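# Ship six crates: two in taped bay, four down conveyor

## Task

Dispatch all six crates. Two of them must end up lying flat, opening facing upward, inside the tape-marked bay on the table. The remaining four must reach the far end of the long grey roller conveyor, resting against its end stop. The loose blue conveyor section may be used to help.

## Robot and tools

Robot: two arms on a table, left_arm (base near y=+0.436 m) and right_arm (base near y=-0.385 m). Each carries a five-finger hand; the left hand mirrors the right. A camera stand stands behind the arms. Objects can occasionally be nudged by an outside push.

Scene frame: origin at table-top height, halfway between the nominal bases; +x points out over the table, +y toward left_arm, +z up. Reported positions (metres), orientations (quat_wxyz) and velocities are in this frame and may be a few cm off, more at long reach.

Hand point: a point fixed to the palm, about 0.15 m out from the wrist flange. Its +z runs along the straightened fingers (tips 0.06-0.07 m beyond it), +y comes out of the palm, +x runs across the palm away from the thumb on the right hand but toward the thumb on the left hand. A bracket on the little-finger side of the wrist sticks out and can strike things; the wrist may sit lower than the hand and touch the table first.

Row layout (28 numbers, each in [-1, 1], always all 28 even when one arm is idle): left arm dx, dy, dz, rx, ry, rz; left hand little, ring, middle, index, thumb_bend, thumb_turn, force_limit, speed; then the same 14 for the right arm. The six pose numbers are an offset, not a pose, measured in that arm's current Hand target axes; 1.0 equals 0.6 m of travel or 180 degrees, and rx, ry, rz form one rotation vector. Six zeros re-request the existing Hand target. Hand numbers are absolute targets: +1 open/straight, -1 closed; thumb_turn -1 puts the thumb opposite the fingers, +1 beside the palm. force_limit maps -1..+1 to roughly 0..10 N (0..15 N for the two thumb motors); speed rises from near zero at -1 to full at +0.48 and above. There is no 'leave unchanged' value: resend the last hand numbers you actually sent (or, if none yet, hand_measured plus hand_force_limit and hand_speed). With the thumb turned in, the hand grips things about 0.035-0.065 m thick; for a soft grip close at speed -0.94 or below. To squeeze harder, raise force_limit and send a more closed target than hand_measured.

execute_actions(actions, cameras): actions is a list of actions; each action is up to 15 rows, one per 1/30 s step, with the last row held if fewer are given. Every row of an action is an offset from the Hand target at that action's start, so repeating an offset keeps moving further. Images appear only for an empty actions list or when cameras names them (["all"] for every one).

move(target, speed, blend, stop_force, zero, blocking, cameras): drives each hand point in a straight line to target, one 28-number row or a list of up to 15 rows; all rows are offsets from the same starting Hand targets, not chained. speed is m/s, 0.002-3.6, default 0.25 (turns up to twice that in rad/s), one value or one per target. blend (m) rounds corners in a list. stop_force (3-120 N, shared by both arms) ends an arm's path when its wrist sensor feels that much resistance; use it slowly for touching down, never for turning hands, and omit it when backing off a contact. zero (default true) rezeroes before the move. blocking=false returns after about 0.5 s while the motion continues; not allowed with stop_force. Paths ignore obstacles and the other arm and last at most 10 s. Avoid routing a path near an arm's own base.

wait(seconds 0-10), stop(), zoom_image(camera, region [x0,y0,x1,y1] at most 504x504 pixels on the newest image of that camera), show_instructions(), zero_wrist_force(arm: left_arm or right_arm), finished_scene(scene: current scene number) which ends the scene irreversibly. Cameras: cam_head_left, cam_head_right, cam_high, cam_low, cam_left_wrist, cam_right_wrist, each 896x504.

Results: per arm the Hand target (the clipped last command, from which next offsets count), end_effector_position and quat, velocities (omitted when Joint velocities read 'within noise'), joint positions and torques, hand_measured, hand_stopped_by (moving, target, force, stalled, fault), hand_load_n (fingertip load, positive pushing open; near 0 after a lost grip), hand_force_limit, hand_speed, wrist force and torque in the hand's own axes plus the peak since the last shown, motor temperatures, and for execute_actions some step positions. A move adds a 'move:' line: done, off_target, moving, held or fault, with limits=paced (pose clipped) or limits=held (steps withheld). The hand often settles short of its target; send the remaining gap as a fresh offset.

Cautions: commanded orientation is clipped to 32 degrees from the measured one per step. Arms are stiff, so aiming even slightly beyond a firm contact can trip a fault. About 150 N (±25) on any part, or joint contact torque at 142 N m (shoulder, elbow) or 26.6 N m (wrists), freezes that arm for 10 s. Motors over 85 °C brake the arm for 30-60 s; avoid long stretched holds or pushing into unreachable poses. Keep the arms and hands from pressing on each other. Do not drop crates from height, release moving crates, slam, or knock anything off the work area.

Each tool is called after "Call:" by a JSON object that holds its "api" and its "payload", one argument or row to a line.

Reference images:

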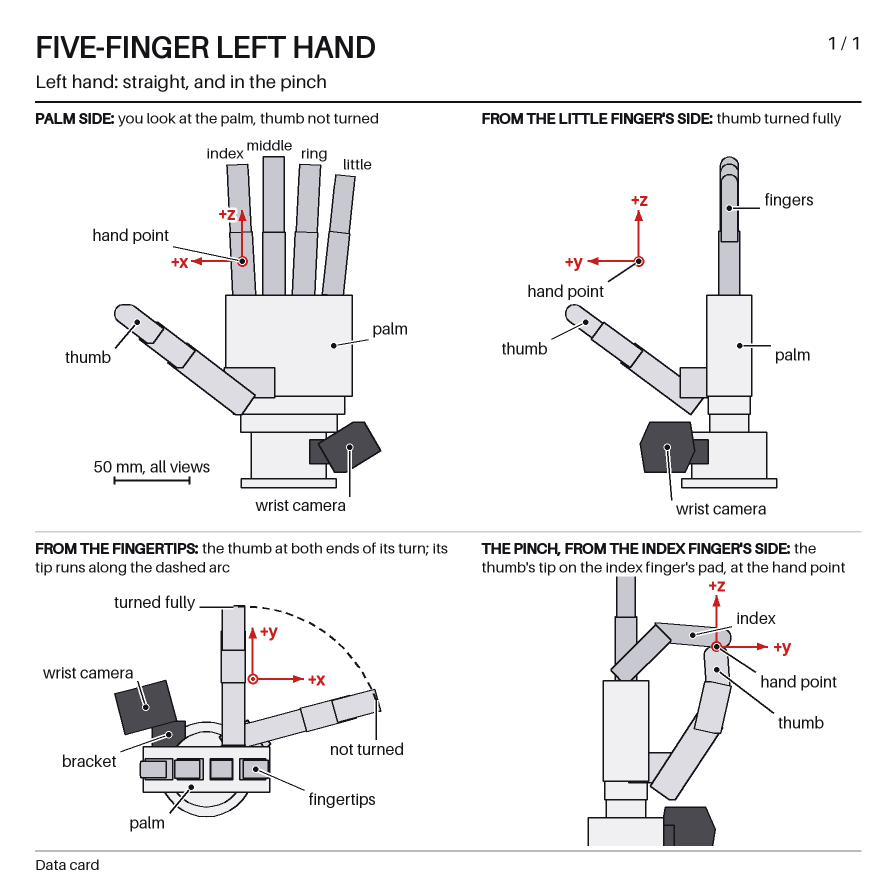

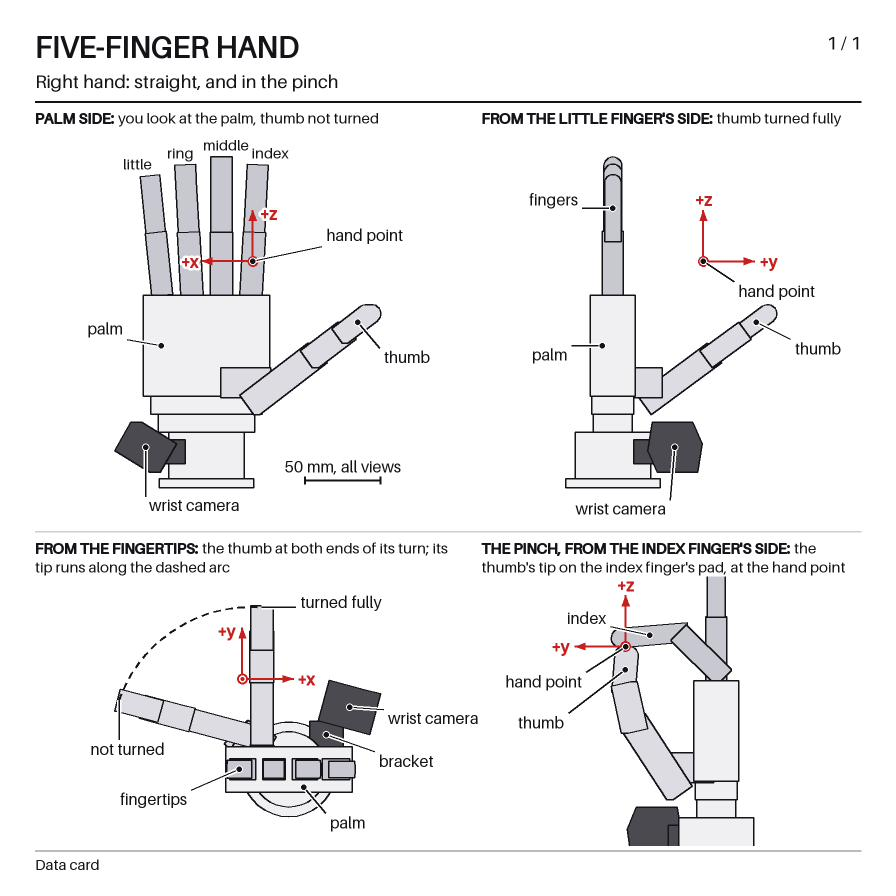

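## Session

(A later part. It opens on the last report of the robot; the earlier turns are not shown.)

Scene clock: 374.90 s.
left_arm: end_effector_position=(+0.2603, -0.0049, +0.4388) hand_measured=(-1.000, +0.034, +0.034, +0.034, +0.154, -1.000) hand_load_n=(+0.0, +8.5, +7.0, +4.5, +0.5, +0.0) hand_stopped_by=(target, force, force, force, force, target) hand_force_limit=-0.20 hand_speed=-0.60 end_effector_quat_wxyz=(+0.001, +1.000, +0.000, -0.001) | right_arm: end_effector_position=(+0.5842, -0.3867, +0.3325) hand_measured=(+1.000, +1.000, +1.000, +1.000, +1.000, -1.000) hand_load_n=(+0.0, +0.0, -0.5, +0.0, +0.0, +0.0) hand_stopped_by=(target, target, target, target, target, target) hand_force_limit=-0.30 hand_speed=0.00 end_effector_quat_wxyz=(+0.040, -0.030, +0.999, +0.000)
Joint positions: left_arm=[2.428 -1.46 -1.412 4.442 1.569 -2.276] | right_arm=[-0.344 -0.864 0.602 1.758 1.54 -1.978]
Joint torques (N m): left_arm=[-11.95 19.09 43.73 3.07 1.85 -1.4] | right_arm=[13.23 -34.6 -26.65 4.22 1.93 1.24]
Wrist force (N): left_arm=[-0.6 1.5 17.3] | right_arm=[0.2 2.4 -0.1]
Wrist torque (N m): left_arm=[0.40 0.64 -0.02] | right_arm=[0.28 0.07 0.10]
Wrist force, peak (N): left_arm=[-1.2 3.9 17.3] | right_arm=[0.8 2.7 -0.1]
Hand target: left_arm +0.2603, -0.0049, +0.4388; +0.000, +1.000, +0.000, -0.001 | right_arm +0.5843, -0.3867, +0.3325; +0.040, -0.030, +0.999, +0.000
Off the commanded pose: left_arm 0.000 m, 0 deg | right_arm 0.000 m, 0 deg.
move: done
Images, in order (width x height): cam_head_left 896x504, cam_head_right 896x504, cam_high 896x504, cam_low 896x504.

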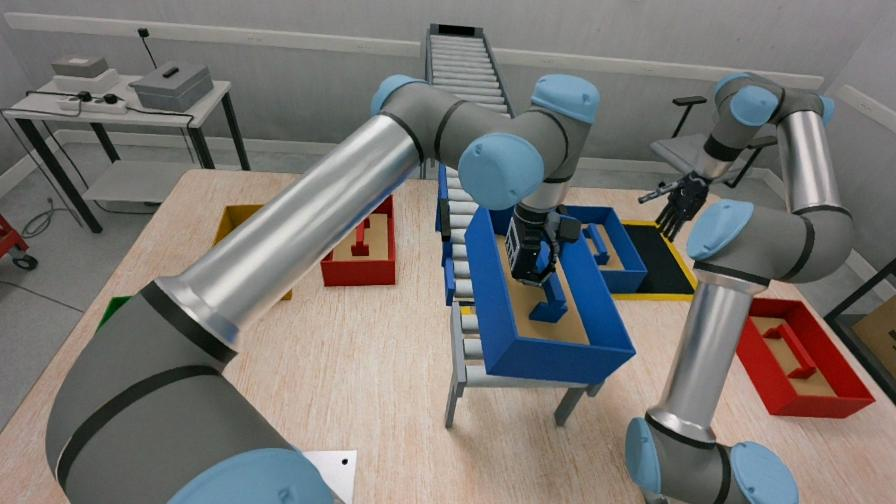

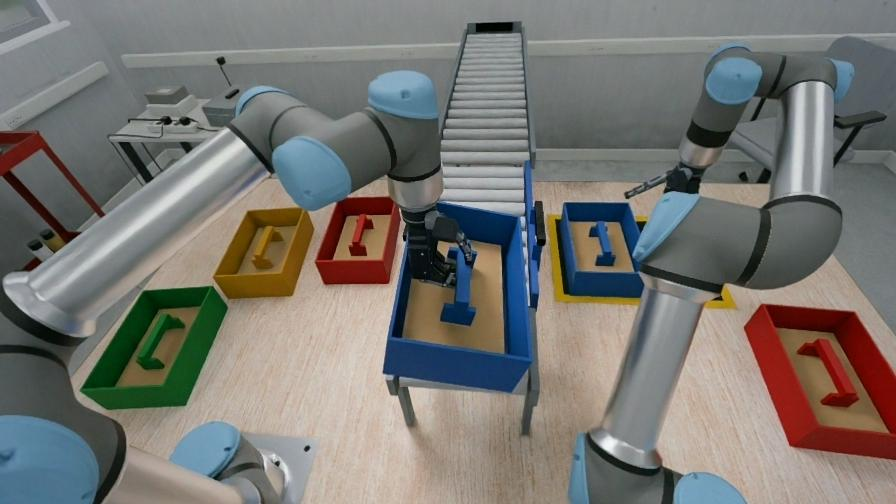

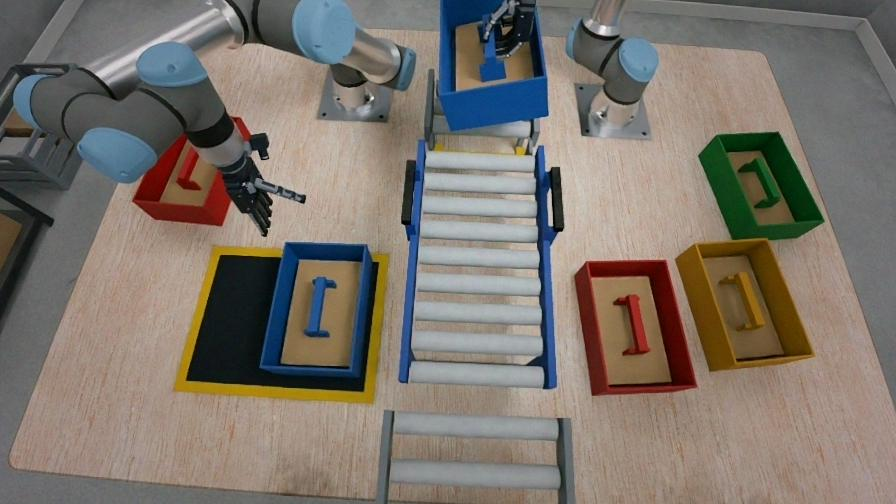

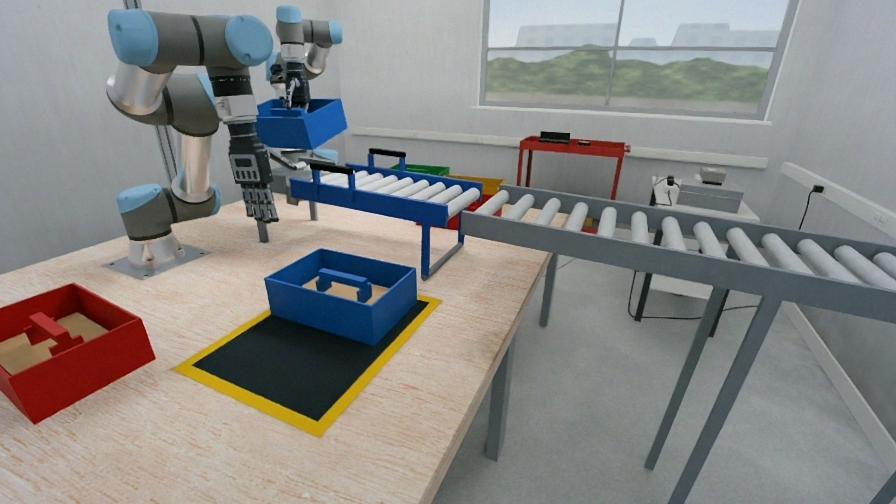

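Call:
{"api": "zoom_image", "payload": {
  "camera": "cam_low",
  "region": [230, 60, 380, 180]
}}

Call:
{"api": "zoom_image", "payload": {
  "camera": "cam_head_left",
  "region": [440, 190, 650, 430]
}}

Call:
{"api": "zoom_image", "payload": {
  "camera": "cam_head_right",
  "region": [360, 190, 570, 430]
}}

Scaled by 3.360 from the camera's 896x504 image, which has a finer 1280x720 frame.

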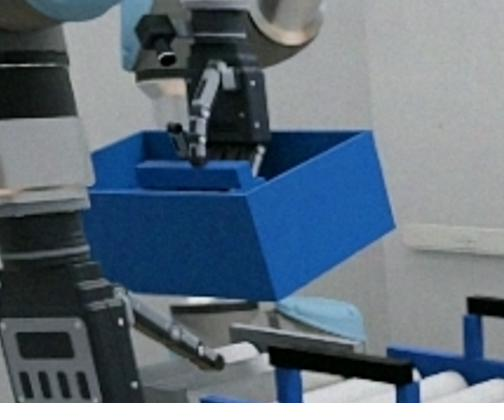

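Scaled by 2.100 from the camera's 896x504 image, which has a finer 1280x720 frame.

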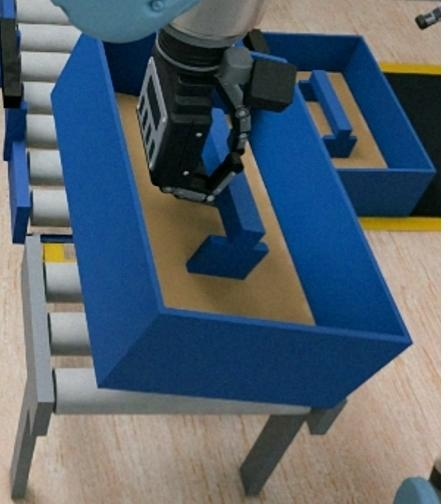

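Scaled by 2.100 from the camera's 896x504 image, which has a finer 1280x720 frame.

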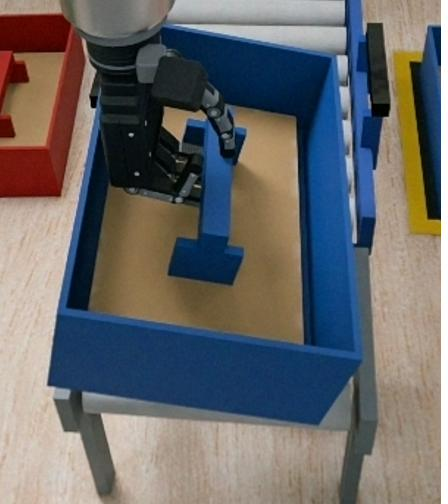

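Call:
{"api": "move", "payload": {
  "target": [0,0,0,-0.0594,0,0.025,-1,-0.6,-0.6,-0.6,-0.53,-1,-0.2,-0.6,0.1,-0.15,0,0,0,0,1,1,1,1,1,-1,-0.3,0],
  "speed": 0.15,
  "cameras": ["cam_high","cam_low","cam_head_left","cam_head_right"]
}}

Call:
{"api": "zoom_image", "payload": {
  "camera": "cam_low",
  "region": [230, 60, 380, 180]
}}

Call:
{"api": "zoom_image", "payload": {
  "camera": "cam_high",
  "region": [400, 0, 600, 160]
}}

Scene clock: 379.73 s.
left_arm: end_effector_position=(+0.2603, -0.0049, +0.4388) hand_measured=(-1.000, +0.034, +0.034, +0.034, +0.154, -1.000) hand_load_n=(+0.0, +9.0, +7.5, +4.0, +1.0, +0.0) hand_stopped_by=(target, force, force, force, force, target) hand_force_limit=-0.20 hand_speed=-0.60 end_effector_quat_wxyz=(+0.094, +0.995, -0.039, -0.001) | right_arm: end_effector_position=(+0.5300, -0.4800, +0.3278) hand_measured=(+1.000, +1.000, +1.000, +1.000, +1.000, -1.000) hand_load_n=(+0.0, +0.0, +0.0, -0.5, +0.0, +0.0) hand_stopped_by=(target, target, target, target, target, target) hand_force_limit=-0.30 hand_speed=0.00 end_effector_quat_wxyz=(+0.040, -0.030, +0.999, +0.000)
Joint positions: left_arm=[2.529 -1.362 -1.561 4.593 1.412 -2.104] | right_arm=[-0.544 -0.991 0.828 1.667 1.526 -2.178]
Joint torques (N m): left_arm=[7.18 28.1 20.41 7.09 -4.69 1.7] | right_arm=[-13.49 -49.17 -8.87 0.27 -2.26 -2.02]
Wrist force (N): left_arm=[-0.6 -2.8 16.4] | right_arm=[0.6 2.4 -0.1]
Wrist torque (N m): left_arm=[0.61 0.57 0.00] | right_arm=[0.28 0.01 0.27]
Wrist force, peak (N): left_arm=[-0.8 1.3 17.3] | right_arm=[-0.3 3.5 0.0]
Hand target: left_arm +0.2603, -0.0049, +0.4388; +0.094, +0.995, -0.039, -0.001 | right_arm +0.5299, -0.4801, +0.3278; +0.040, -0.030, +0.999, +0.000
Off the commanded pose: left_arm 0.000 m, 0 deg | right_arm 0.000 m, 0 deg.
move: done
Images, in order (width x height): cam_head_left 896x504, cam_head_right 896x504, cam_high 896x504, cam_low 896x504.

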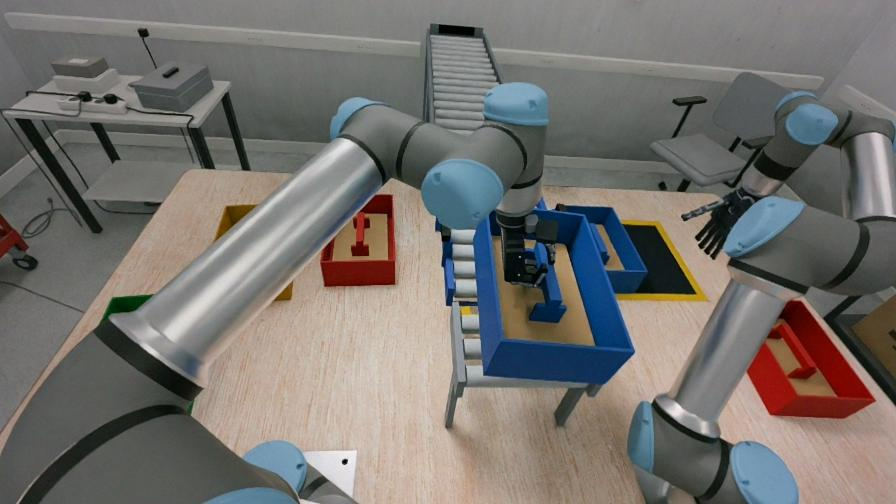

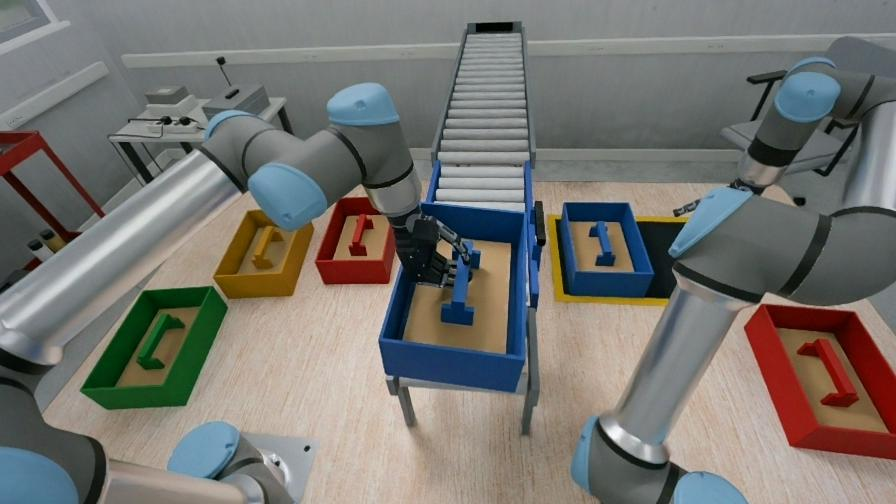

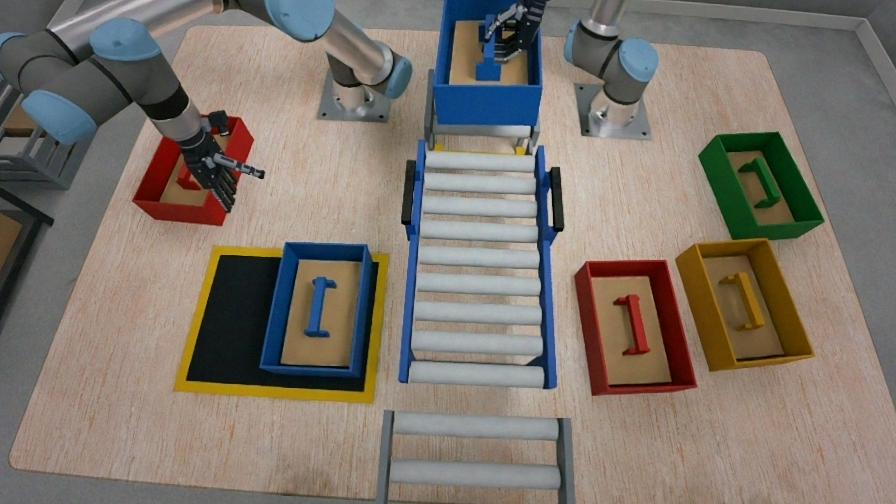

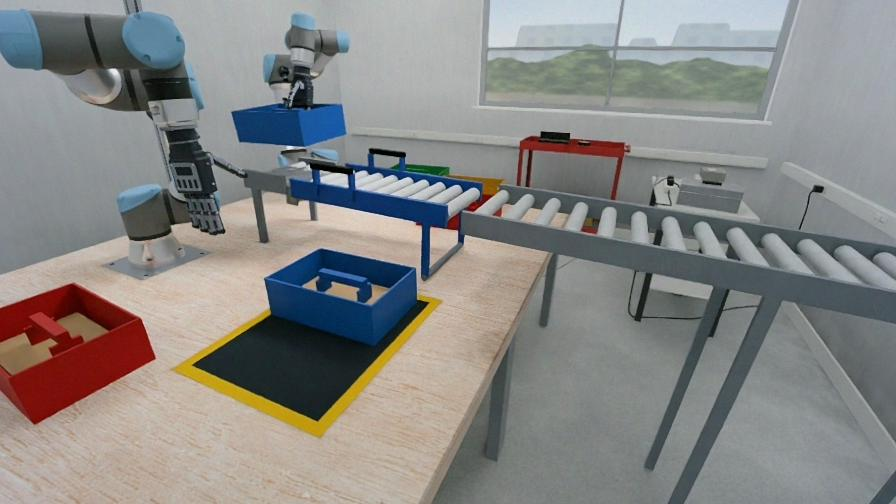

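Scaled by 3.360 from the camera's 896x504 image, which has a finer 1280x720 frame.

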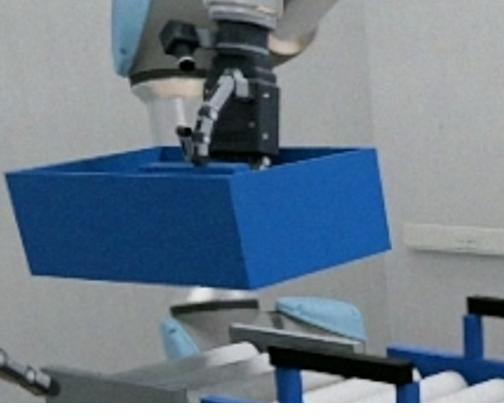

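Scaled by 2.520 from the camera's 896x504 image, which has a finer 1280x720 frame.

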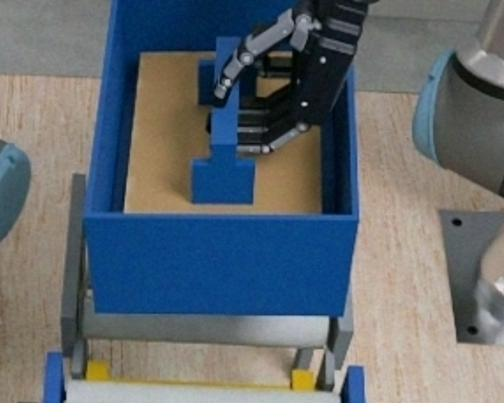

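Call:
{"api": "move", "payload": {
  "target": [
    [-0.001,-0.0123,-0.0023,-0.0144,0,0,-1,-0.6,-0.6,-0.6,-0.53,-1,-0.2,-0.6,-0.023,0.383,0,0,0,0,1,1,1,1,1,-1,-0.3,0],
    [-0.0018,-0.0403,0.145,-0.0144,0,0,-1,-0.6,-0.6,-0.6,-0.53,-1,-0.2,-0.6,-0.023,0.383,0,0,0,0,1,1,1,1,1,-1,-0.3,0]
  ],
  "speed": 0.12,
  "blend": [0.01,0],
  "cameras": ["cam_high","cam_low","cam_head_left","cam_head_right"]
}}

Call:
{"api": "zoom_image", "payload": {
  "camera": "cam_low",
  "region": [220, 90, 380, 210]
}}

Call:
{"api": "zoom_image", "payload": {
  "camera": "cam_high",
  "region": [400, 0, 600, 160]
}}

Call:
{"api": "zoom_image", "payload": {
  "camera": "cam_high",
  "region": [120, 90, 280, 240]
}}

Scene clock: 388.27 s.
left_arm: end_effector_position=(+0.2603, +0.0026, +0.3490) hand_measured=(-1.000, +0.034, +0.034, +0.034, +0.154, -1.000) hand_load_n=(+0.0, +9.5, +8.0, +4.0, +0.5, +0.0) hand_stopped_by=(target, force, force, force, force, target) hand_force_limit=-0.20 hand_speed=-0.60 end_effector_quat_wxyz=(+0.116, +0.992, -0.039, -0.002) | right_arm: end_effector_position=(+0.5299, -0.2499, +0.3286) hand_measured=(+1.000, +1.000, +1.000, +1.000, +1.000, -1.000) hand_load_n=(+0.0, +0.0, +0.0, +0.0, -0.5, +0.5) hand_stopped_by=(target, target, target, target, target, target) hand_force_limit=-0.30 hand_speed=0.00 end_effector_quat_wxyz=(+0.040, -0.030, +0.999, +0.000)
Joint positions: left_arm=[2.569 -1.304 -1.852 4.841 1.368 -2.067] | right_arm=[-0.116 -1.049 0.915 1.626 1.558 -1.75]
Joint torques (N m): left_arm=[7.69 24.57 19.36 6.63 -5.1 -1.38] | right_arm=[13.15 -28.07 -25.81 4.3 1.95 1.29]
Wrist force (N): left_arm=[-1.1 -3.7 16.4] | right_arm=[0.7 2.3 -0.2]
Wrist torque (N m): left_arm=[0.62 0.67 0.06] | right_arm=[0.26 0.00 0.11]
Wrist force, peak (N): left_arm=[-1.2 -4.2 18.4] | right_arm=[0.6 2.8 -0.6]
Hand target: left_arm +0.2603, +0.0026, +0.3488; +0.116, +0.992, -0.039, -0.002 | right_arm +0.5299, -0.2499, +0.3286; +0.040, -0.030, +0.999, +0.000
Off the commanded pose: left_arm 0.000 m, 0 deg | right_arm 0.000 m, 0 deg.
move: done
Images, in order (width x height): cam_head_left 896x504, cam_head_right 896x504, cam_high 896x504, cam_low 896x504.

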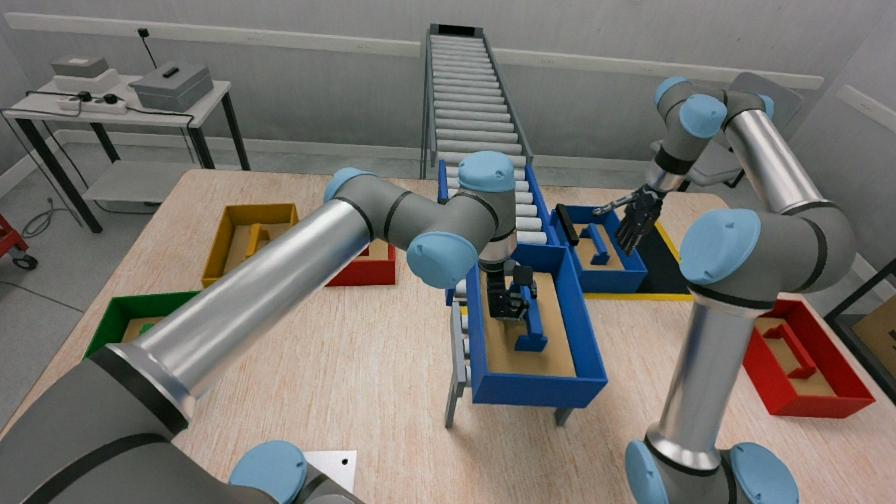

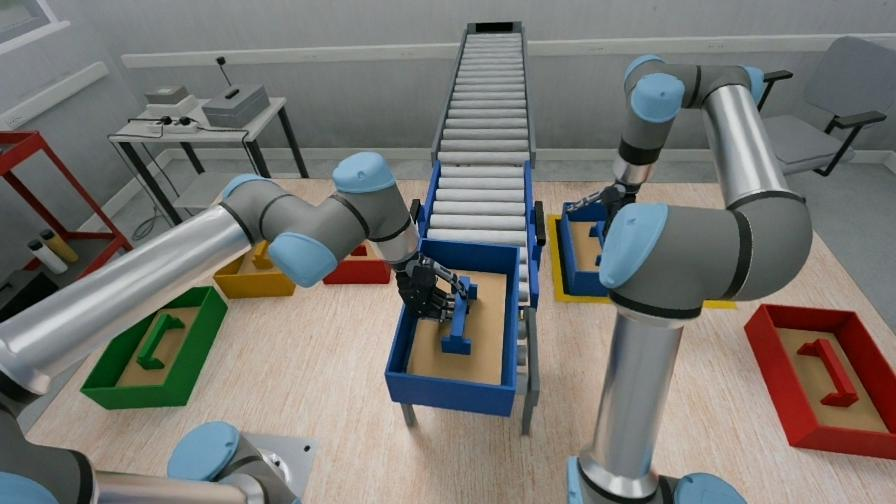

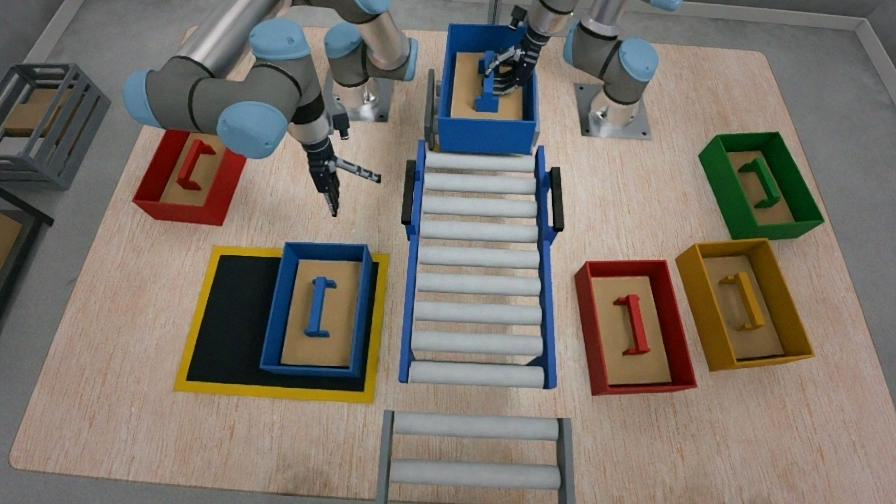

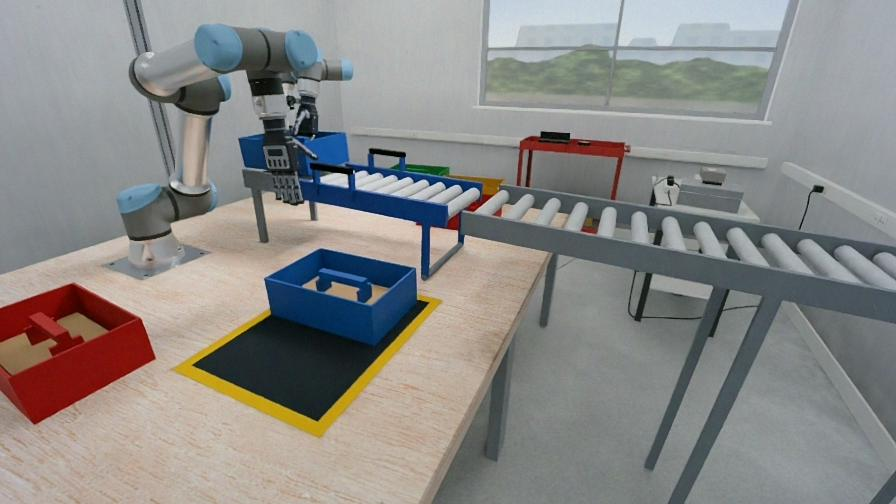

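Scaled by 3.150 from the camera's 896x504 image, which has a finer 1280x720 frame.

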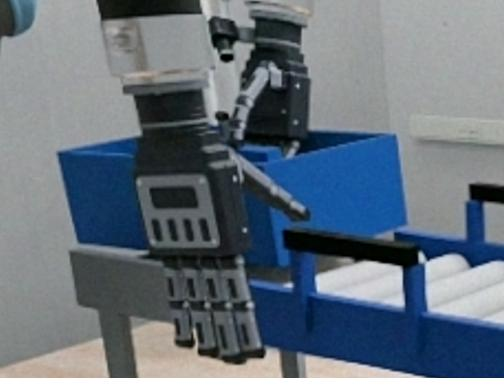

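Scaled by 2.520 from the camera's 896x504 image, which has a finer 1280x720 frame.

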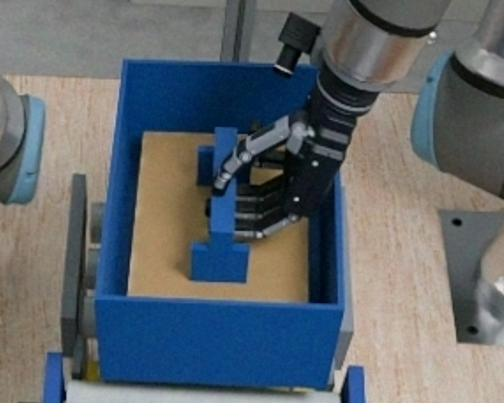

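Scaled by 3.150 from the camera's 896x504 image, which has a finer 1280x720 frame.

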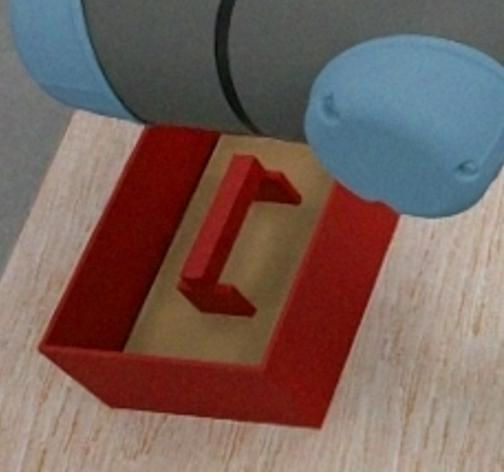

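Call:
{"api": "move", "payload": {
  "target": [-0.001,-0.0422,0.178,0,0,0,-1,-0.6,-0.6,-0.6,-0.53,-1,-0.2,-0.6,0,0,0,0,0,0,1,1,1,1,1,-1,-0.3,0],
  "speed": 0.04,
  "stop_force": 7,
  "cameras": ["cam_high","cam_head_left","cam_head_right"]
}}

Call:
{"api": "zoom_image", "payload": {
  "camera": "cam_high",
  "region": [400, 0, 600, 160]
}}

Call:
{"api": "zoom_image", "payload": {
  "camera": "cam_head_left",
  "region": [420, 230, 640, 440]
}}

Scene clock: 392.97 s.
left_arm: end_effector_position=(+0.2602, +0.0026, +0.3316) hand_measured=(-1.000, +0.034, +0.034, +0.036, +0.154, -1.000) hand_load_n=(+0.5, +3.5, +6.0, +8.5, +0.5, +0.0) hand_stopped_by=(target, force, force, force, force, target) hand_force_limit=-0.20 hand_speed=-0.60 end_effector_quat_wxyz=(+0.116, +0.992, -0.039, -0.002) | right_arm: end_effector_position=(+0.5299, -0.2499, +0.3286) hand_measured=(+1.000, +1.000, +1.000, +1.000, +1.000, -1.000) hand_load_n=(+0.0, +0.0, +0.0, +0.0, +0.0, -0.5) hand_stopped_by=(target, target, target, target, target, target) hand_force_limit=-0.30 hand_speed=0.00 end_effector_quat_wxyz=(+0.040, -0.030, +0.999, +0.000)
Joint positions: left_arm=[2.569 -1.305 -1.895 4.886 1.368 -2.067] | right_arm=[-0.116 -1.049 0.915 1.626 1.558 -1.75]
Joint torques (N m): left_arm=[-6.49 23.74 46.12 3.14 -3.04 0.42] | right_arm=[12.8 -28.35 -25.41 4.29 1.97 1.22]
Wrist force (N): left_arm=[-1.0 -2.6 12.6] | right_arm=[0.6 1.9 -0.1]
Wrist torque (N m): left_arm=[0.40 0.22 -0.01] | right_arm=[0.19 0.01 0.09]
Wrist force, peak (N): left_arm=[-1.0 -3.7 16.8] | right_arm=[0.5 2.7 -0.3]
Hand target: left_arm +0.2602, +0.0026, +0.3316; +0.116, +0.992, -0.039, -0.002 (not the last commanded pose) | right_arm +0.5299, -0.2499, +0.3286; +0.040, -0.030, +0.999, +0.000
Off the commanded pose: left_arm 0.092 m, 0 deg | right_arm 0.000 m, 0 deg.
move: contact (left_arm)
Images, in order (width x height): cam_head_left 896x504, cam_head_right 896x504, cam_high 896x504.

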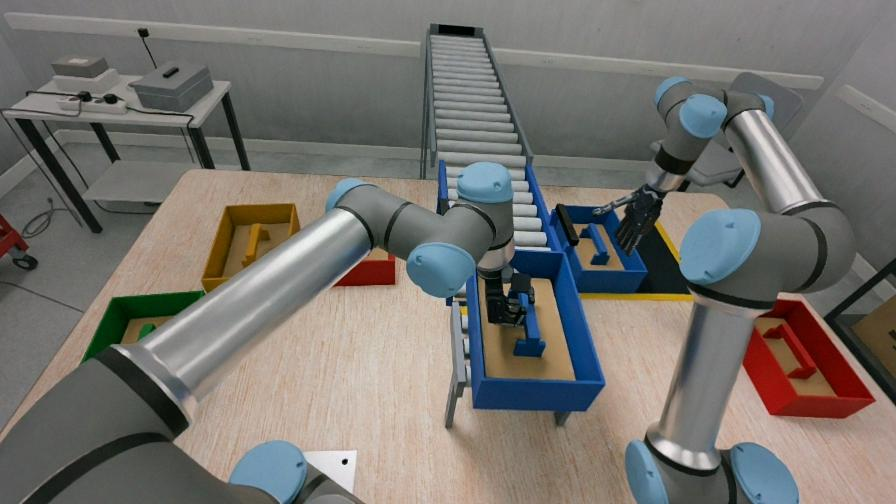

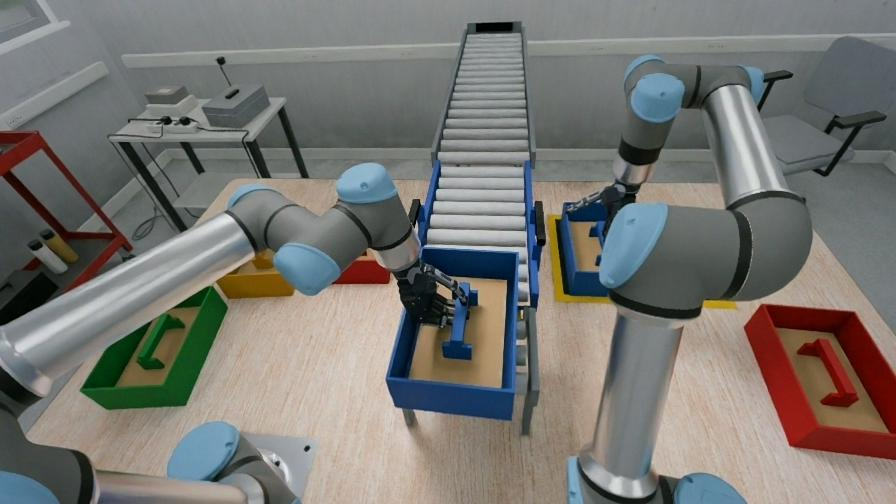

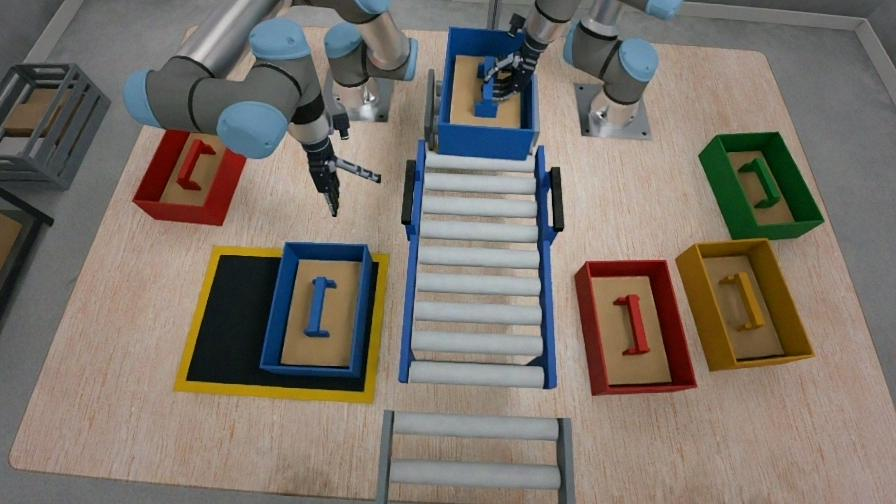

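Scaled by 2.520 from the camera's 896x504 image, which has a finer 1280x720 frame.

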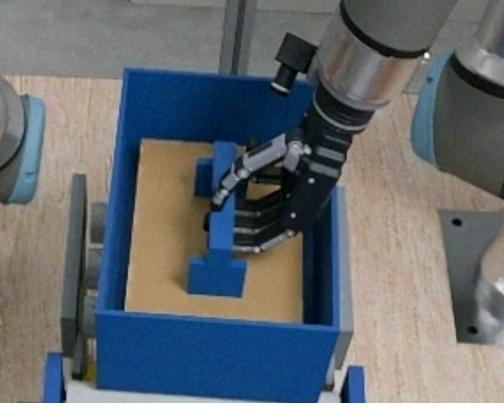

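Scaled by 2.291 from the camera's 896x504 image, which has a finer 1280x720 frame.

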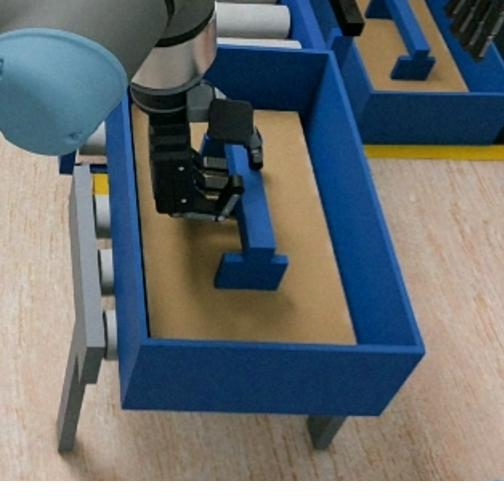

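Call:
{"api": "execute_actions", "payload": {
  "actions": [],
  "cameras": ["cam_high","cam_low"]
}}

Scene clock: 395.23 s.
left_arm: end_effector_position=(+0.2602, +0.0026, +0.3316) hand_measured=(-1.000, +0.034, +0.034, +0.036, +0.154, -1.000) hand_load_n=(+0.0, +3.5, +6.0, +9.0, +1.0, +0.0) hand_stopped_by=(target, force, force, force, force, target) hand_force_limit=-0.20 hand_speed=-0.60 end_effector_quat_wxyz=(+0.116, +0.992, -0.039, -0.002) | right_arm: end_effector_position=(+0.5299, -0.2499, +0.3286) hand_measured=(+1.000, +1.000, +1.000, +1.000, +1.000, -1.000) hand_load_n=(+0.0, +0.5, +0.0, -0.5, +0.0, +0.0) hand_stopped_by=(target, target, target, target, target, target) hand_force_limit=-0.30 hand_speed=0.00 end_effector_quat_wxyz=(+0.040, -0.030, +0.999, +0.000)
Joint positions: left_arm=[2.569 -1.305 -1.895 4.886 1.368 -2.067] | right_arm=[-0.116 -1.049 0.915 1.626 1.558 -1.75]
Joint velocities: within noise
Joint torques (N m): left_arm=[-7.66 24.07 43.34 3.23 -2.15 -1.24] | right_arm=[13.59 -28.25 -25.56 4.29 1.95 1.24]
Motor temperatures (°C): left_arm=[41 43 35 35 49 45] | right_arm=[32 35 35 39 51 44]
Wrist force (N): left_arm=[-1.0 -2.6 12.3] | right_arm=[0.4 2.5 -0.5]
Wrist torque (N m): left_arm=[0.42 0.21 -0.01] | right_arm=[0.31 0.05 0.10]
Wrist force, peak (N): left_arm=[-0.7 -2.4 13.0] | right_arm=[0.6 2.8 -0.3]
Hand target: left_arm +0.2602, +0.0026, +0.3316; +0.116, +0.992, -0.039, -0.002 (not the last commanded pose) | right_arm +0.5299, -0.2499, +0.3286; +0.040, -0.030, +0.999, +0.000
Off the commanded pose: left_arm 0.092 m, 0 deg | right_arm 0.000 m, 0 deg.
Images, in order (width x height): cam_high 896x504, cam_low 896x504.

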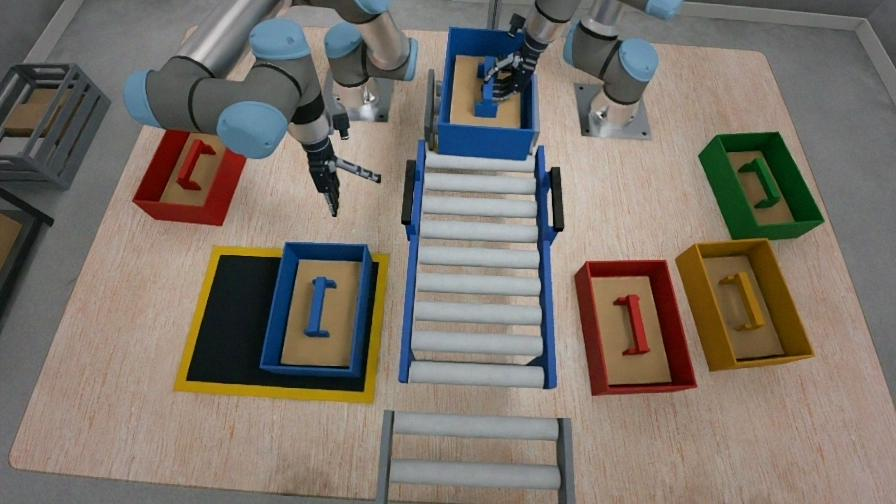

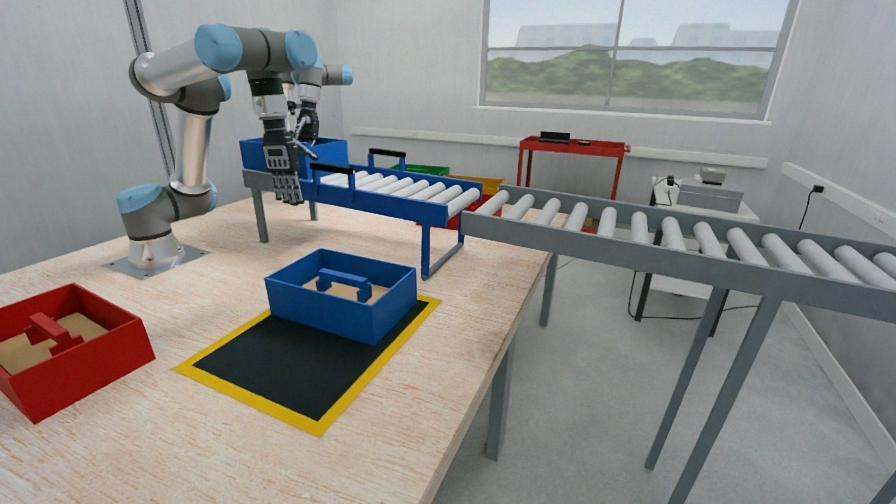

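Call:
{"api": "zoom_image", "payload": {
  "camera": "cam_high",
  "region": [400, 10, 580, 190]
}}

Call:
{"api": "zoom_image", "payload": {
  "camera": "cam_low",
  "region": [220, 80, 380, 220]
}}

Scaled by 2.800 from the camera's 896x504 image, which has a finer 1280x720 frame.

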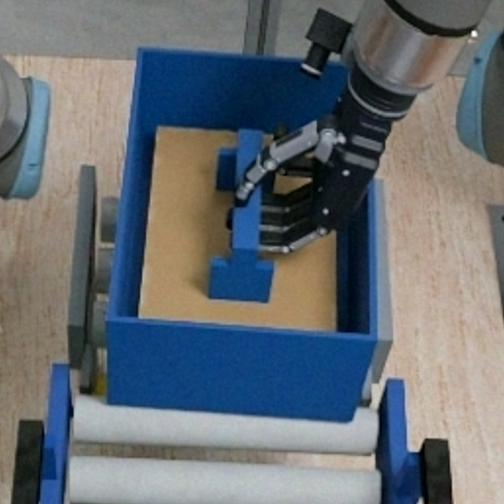

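Scaled by 3.150 from the camera's 896x504 image, which has a finer 1280x720 frame.

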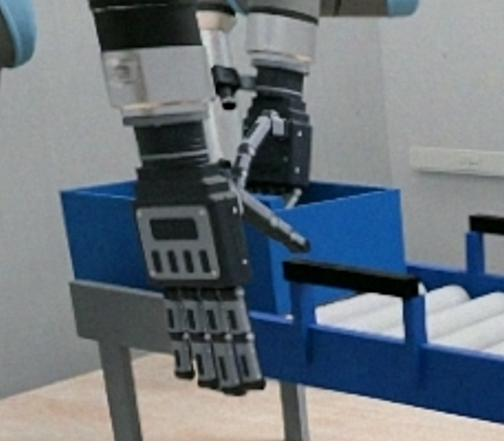

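Call:
{"api": "move", "payload": {
  "target": [
    [-0.0001,-0.0038,0.0162,0,0,0,-1,-0.6,-0.6,-0.6,-0.53,-1,-0.2,-0.6,0,0,0,0,0,0,1,1,1,1,1,-1,-0.3,0]
  ],
  "speed": 0.03,
  "stop_force": 12,
  "cameras": ["cam_left_wrist","cam_head_left"]
}}

Scene clock: 398.60 s.
left_arm: end_effector_position=(+0.2603, +0.0026, +0.3289) hand_measured=(-1.000, +0.034, +0.034, +0.036, +0.154, -1.000) hand_load_n=(+0.0, +0.0, +2.5, +11.0, +1.5, +2.0) hand_stopped_by=(target, force, force, force, force, target) hand_force_limit=-0.20 hand_speed=-0.60 end_effector_quat_wxyz=(+0.116, +0.992, -0.039, -0.002) | right_arm: end_effector_position=(+0.5299, -0.2499, +0.3286) hand_measured=(+1.000, +1.000, +1.000, +1.000, +1.000, -1.000) hand_load_n=(+0.0, +0.0, +0.0, +0.0, +0.0, +0.0) hand_stopped_by=(target, target, target, target, target, target) hand_force_limit=-0.30 hand_speed=0.00 end_effector_quat_wxyz=(+0.040, -0.030, +0.999, +0.000)
Joint positions: left_arm=[2.569 -1.306 -1.901 4.893 1.368 -2.067] | right_arm=[-0.116 -1.049 0.915 1.626 1.558 -1.75]
Joint torques (N m): left_arm=[-9.28 16.74 39.95 1.67 -1.45 -0.76] | right_arm=[13.05 -28.58 -25.5 4.22 1.85 1.26]
Wrist force (N): left_arm=[-0.1 0.2 2.6] | right_arm=[0.4 2.4 -0.5]
Wrist torque (N m): left_arm=[0.37 -0.27 -0.07] | right_arm=[0.30 0.05 0.09]
Wrist force, peak (N): left_arm=[0.2 -3.1 -13.8] | right_arm=[0.6 2.8 -0.2]
Hand target: left_arm +0.2603, +0.0026, +0.3289; +0.116, +0.992, -0.039, -0.002 (not the last commanded pose) | right_arm +0.5299, -0.2499, +0.3286; +0.040, -0.030, +0.999, +0.000
Off the commanded pose: left_arm 0.007 m, 0 deg | right_arm 0.000 m, 0 deg.
move: contact (left_arm)
Images, in order (width x height): cam_head_left 896x504, cam_left_wrist 896x504.

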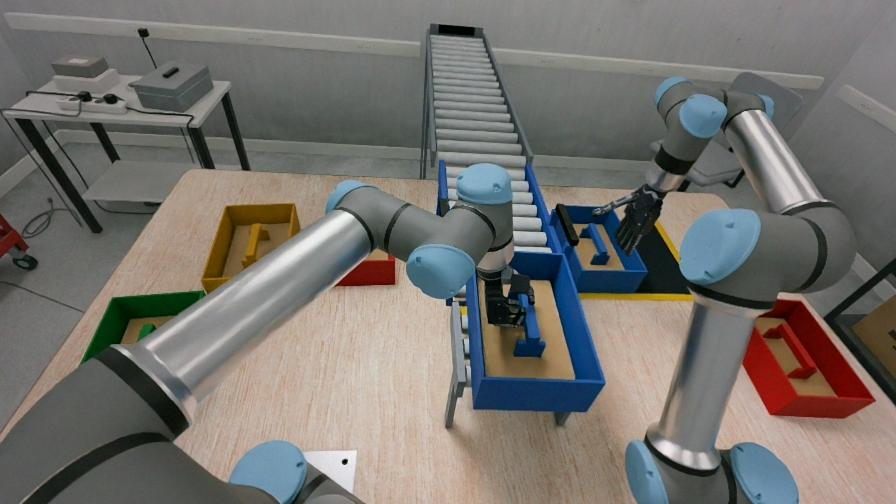

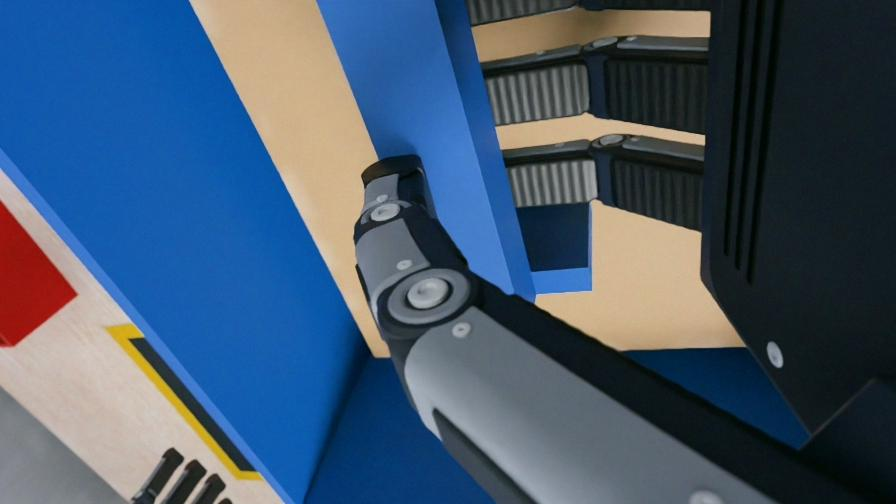

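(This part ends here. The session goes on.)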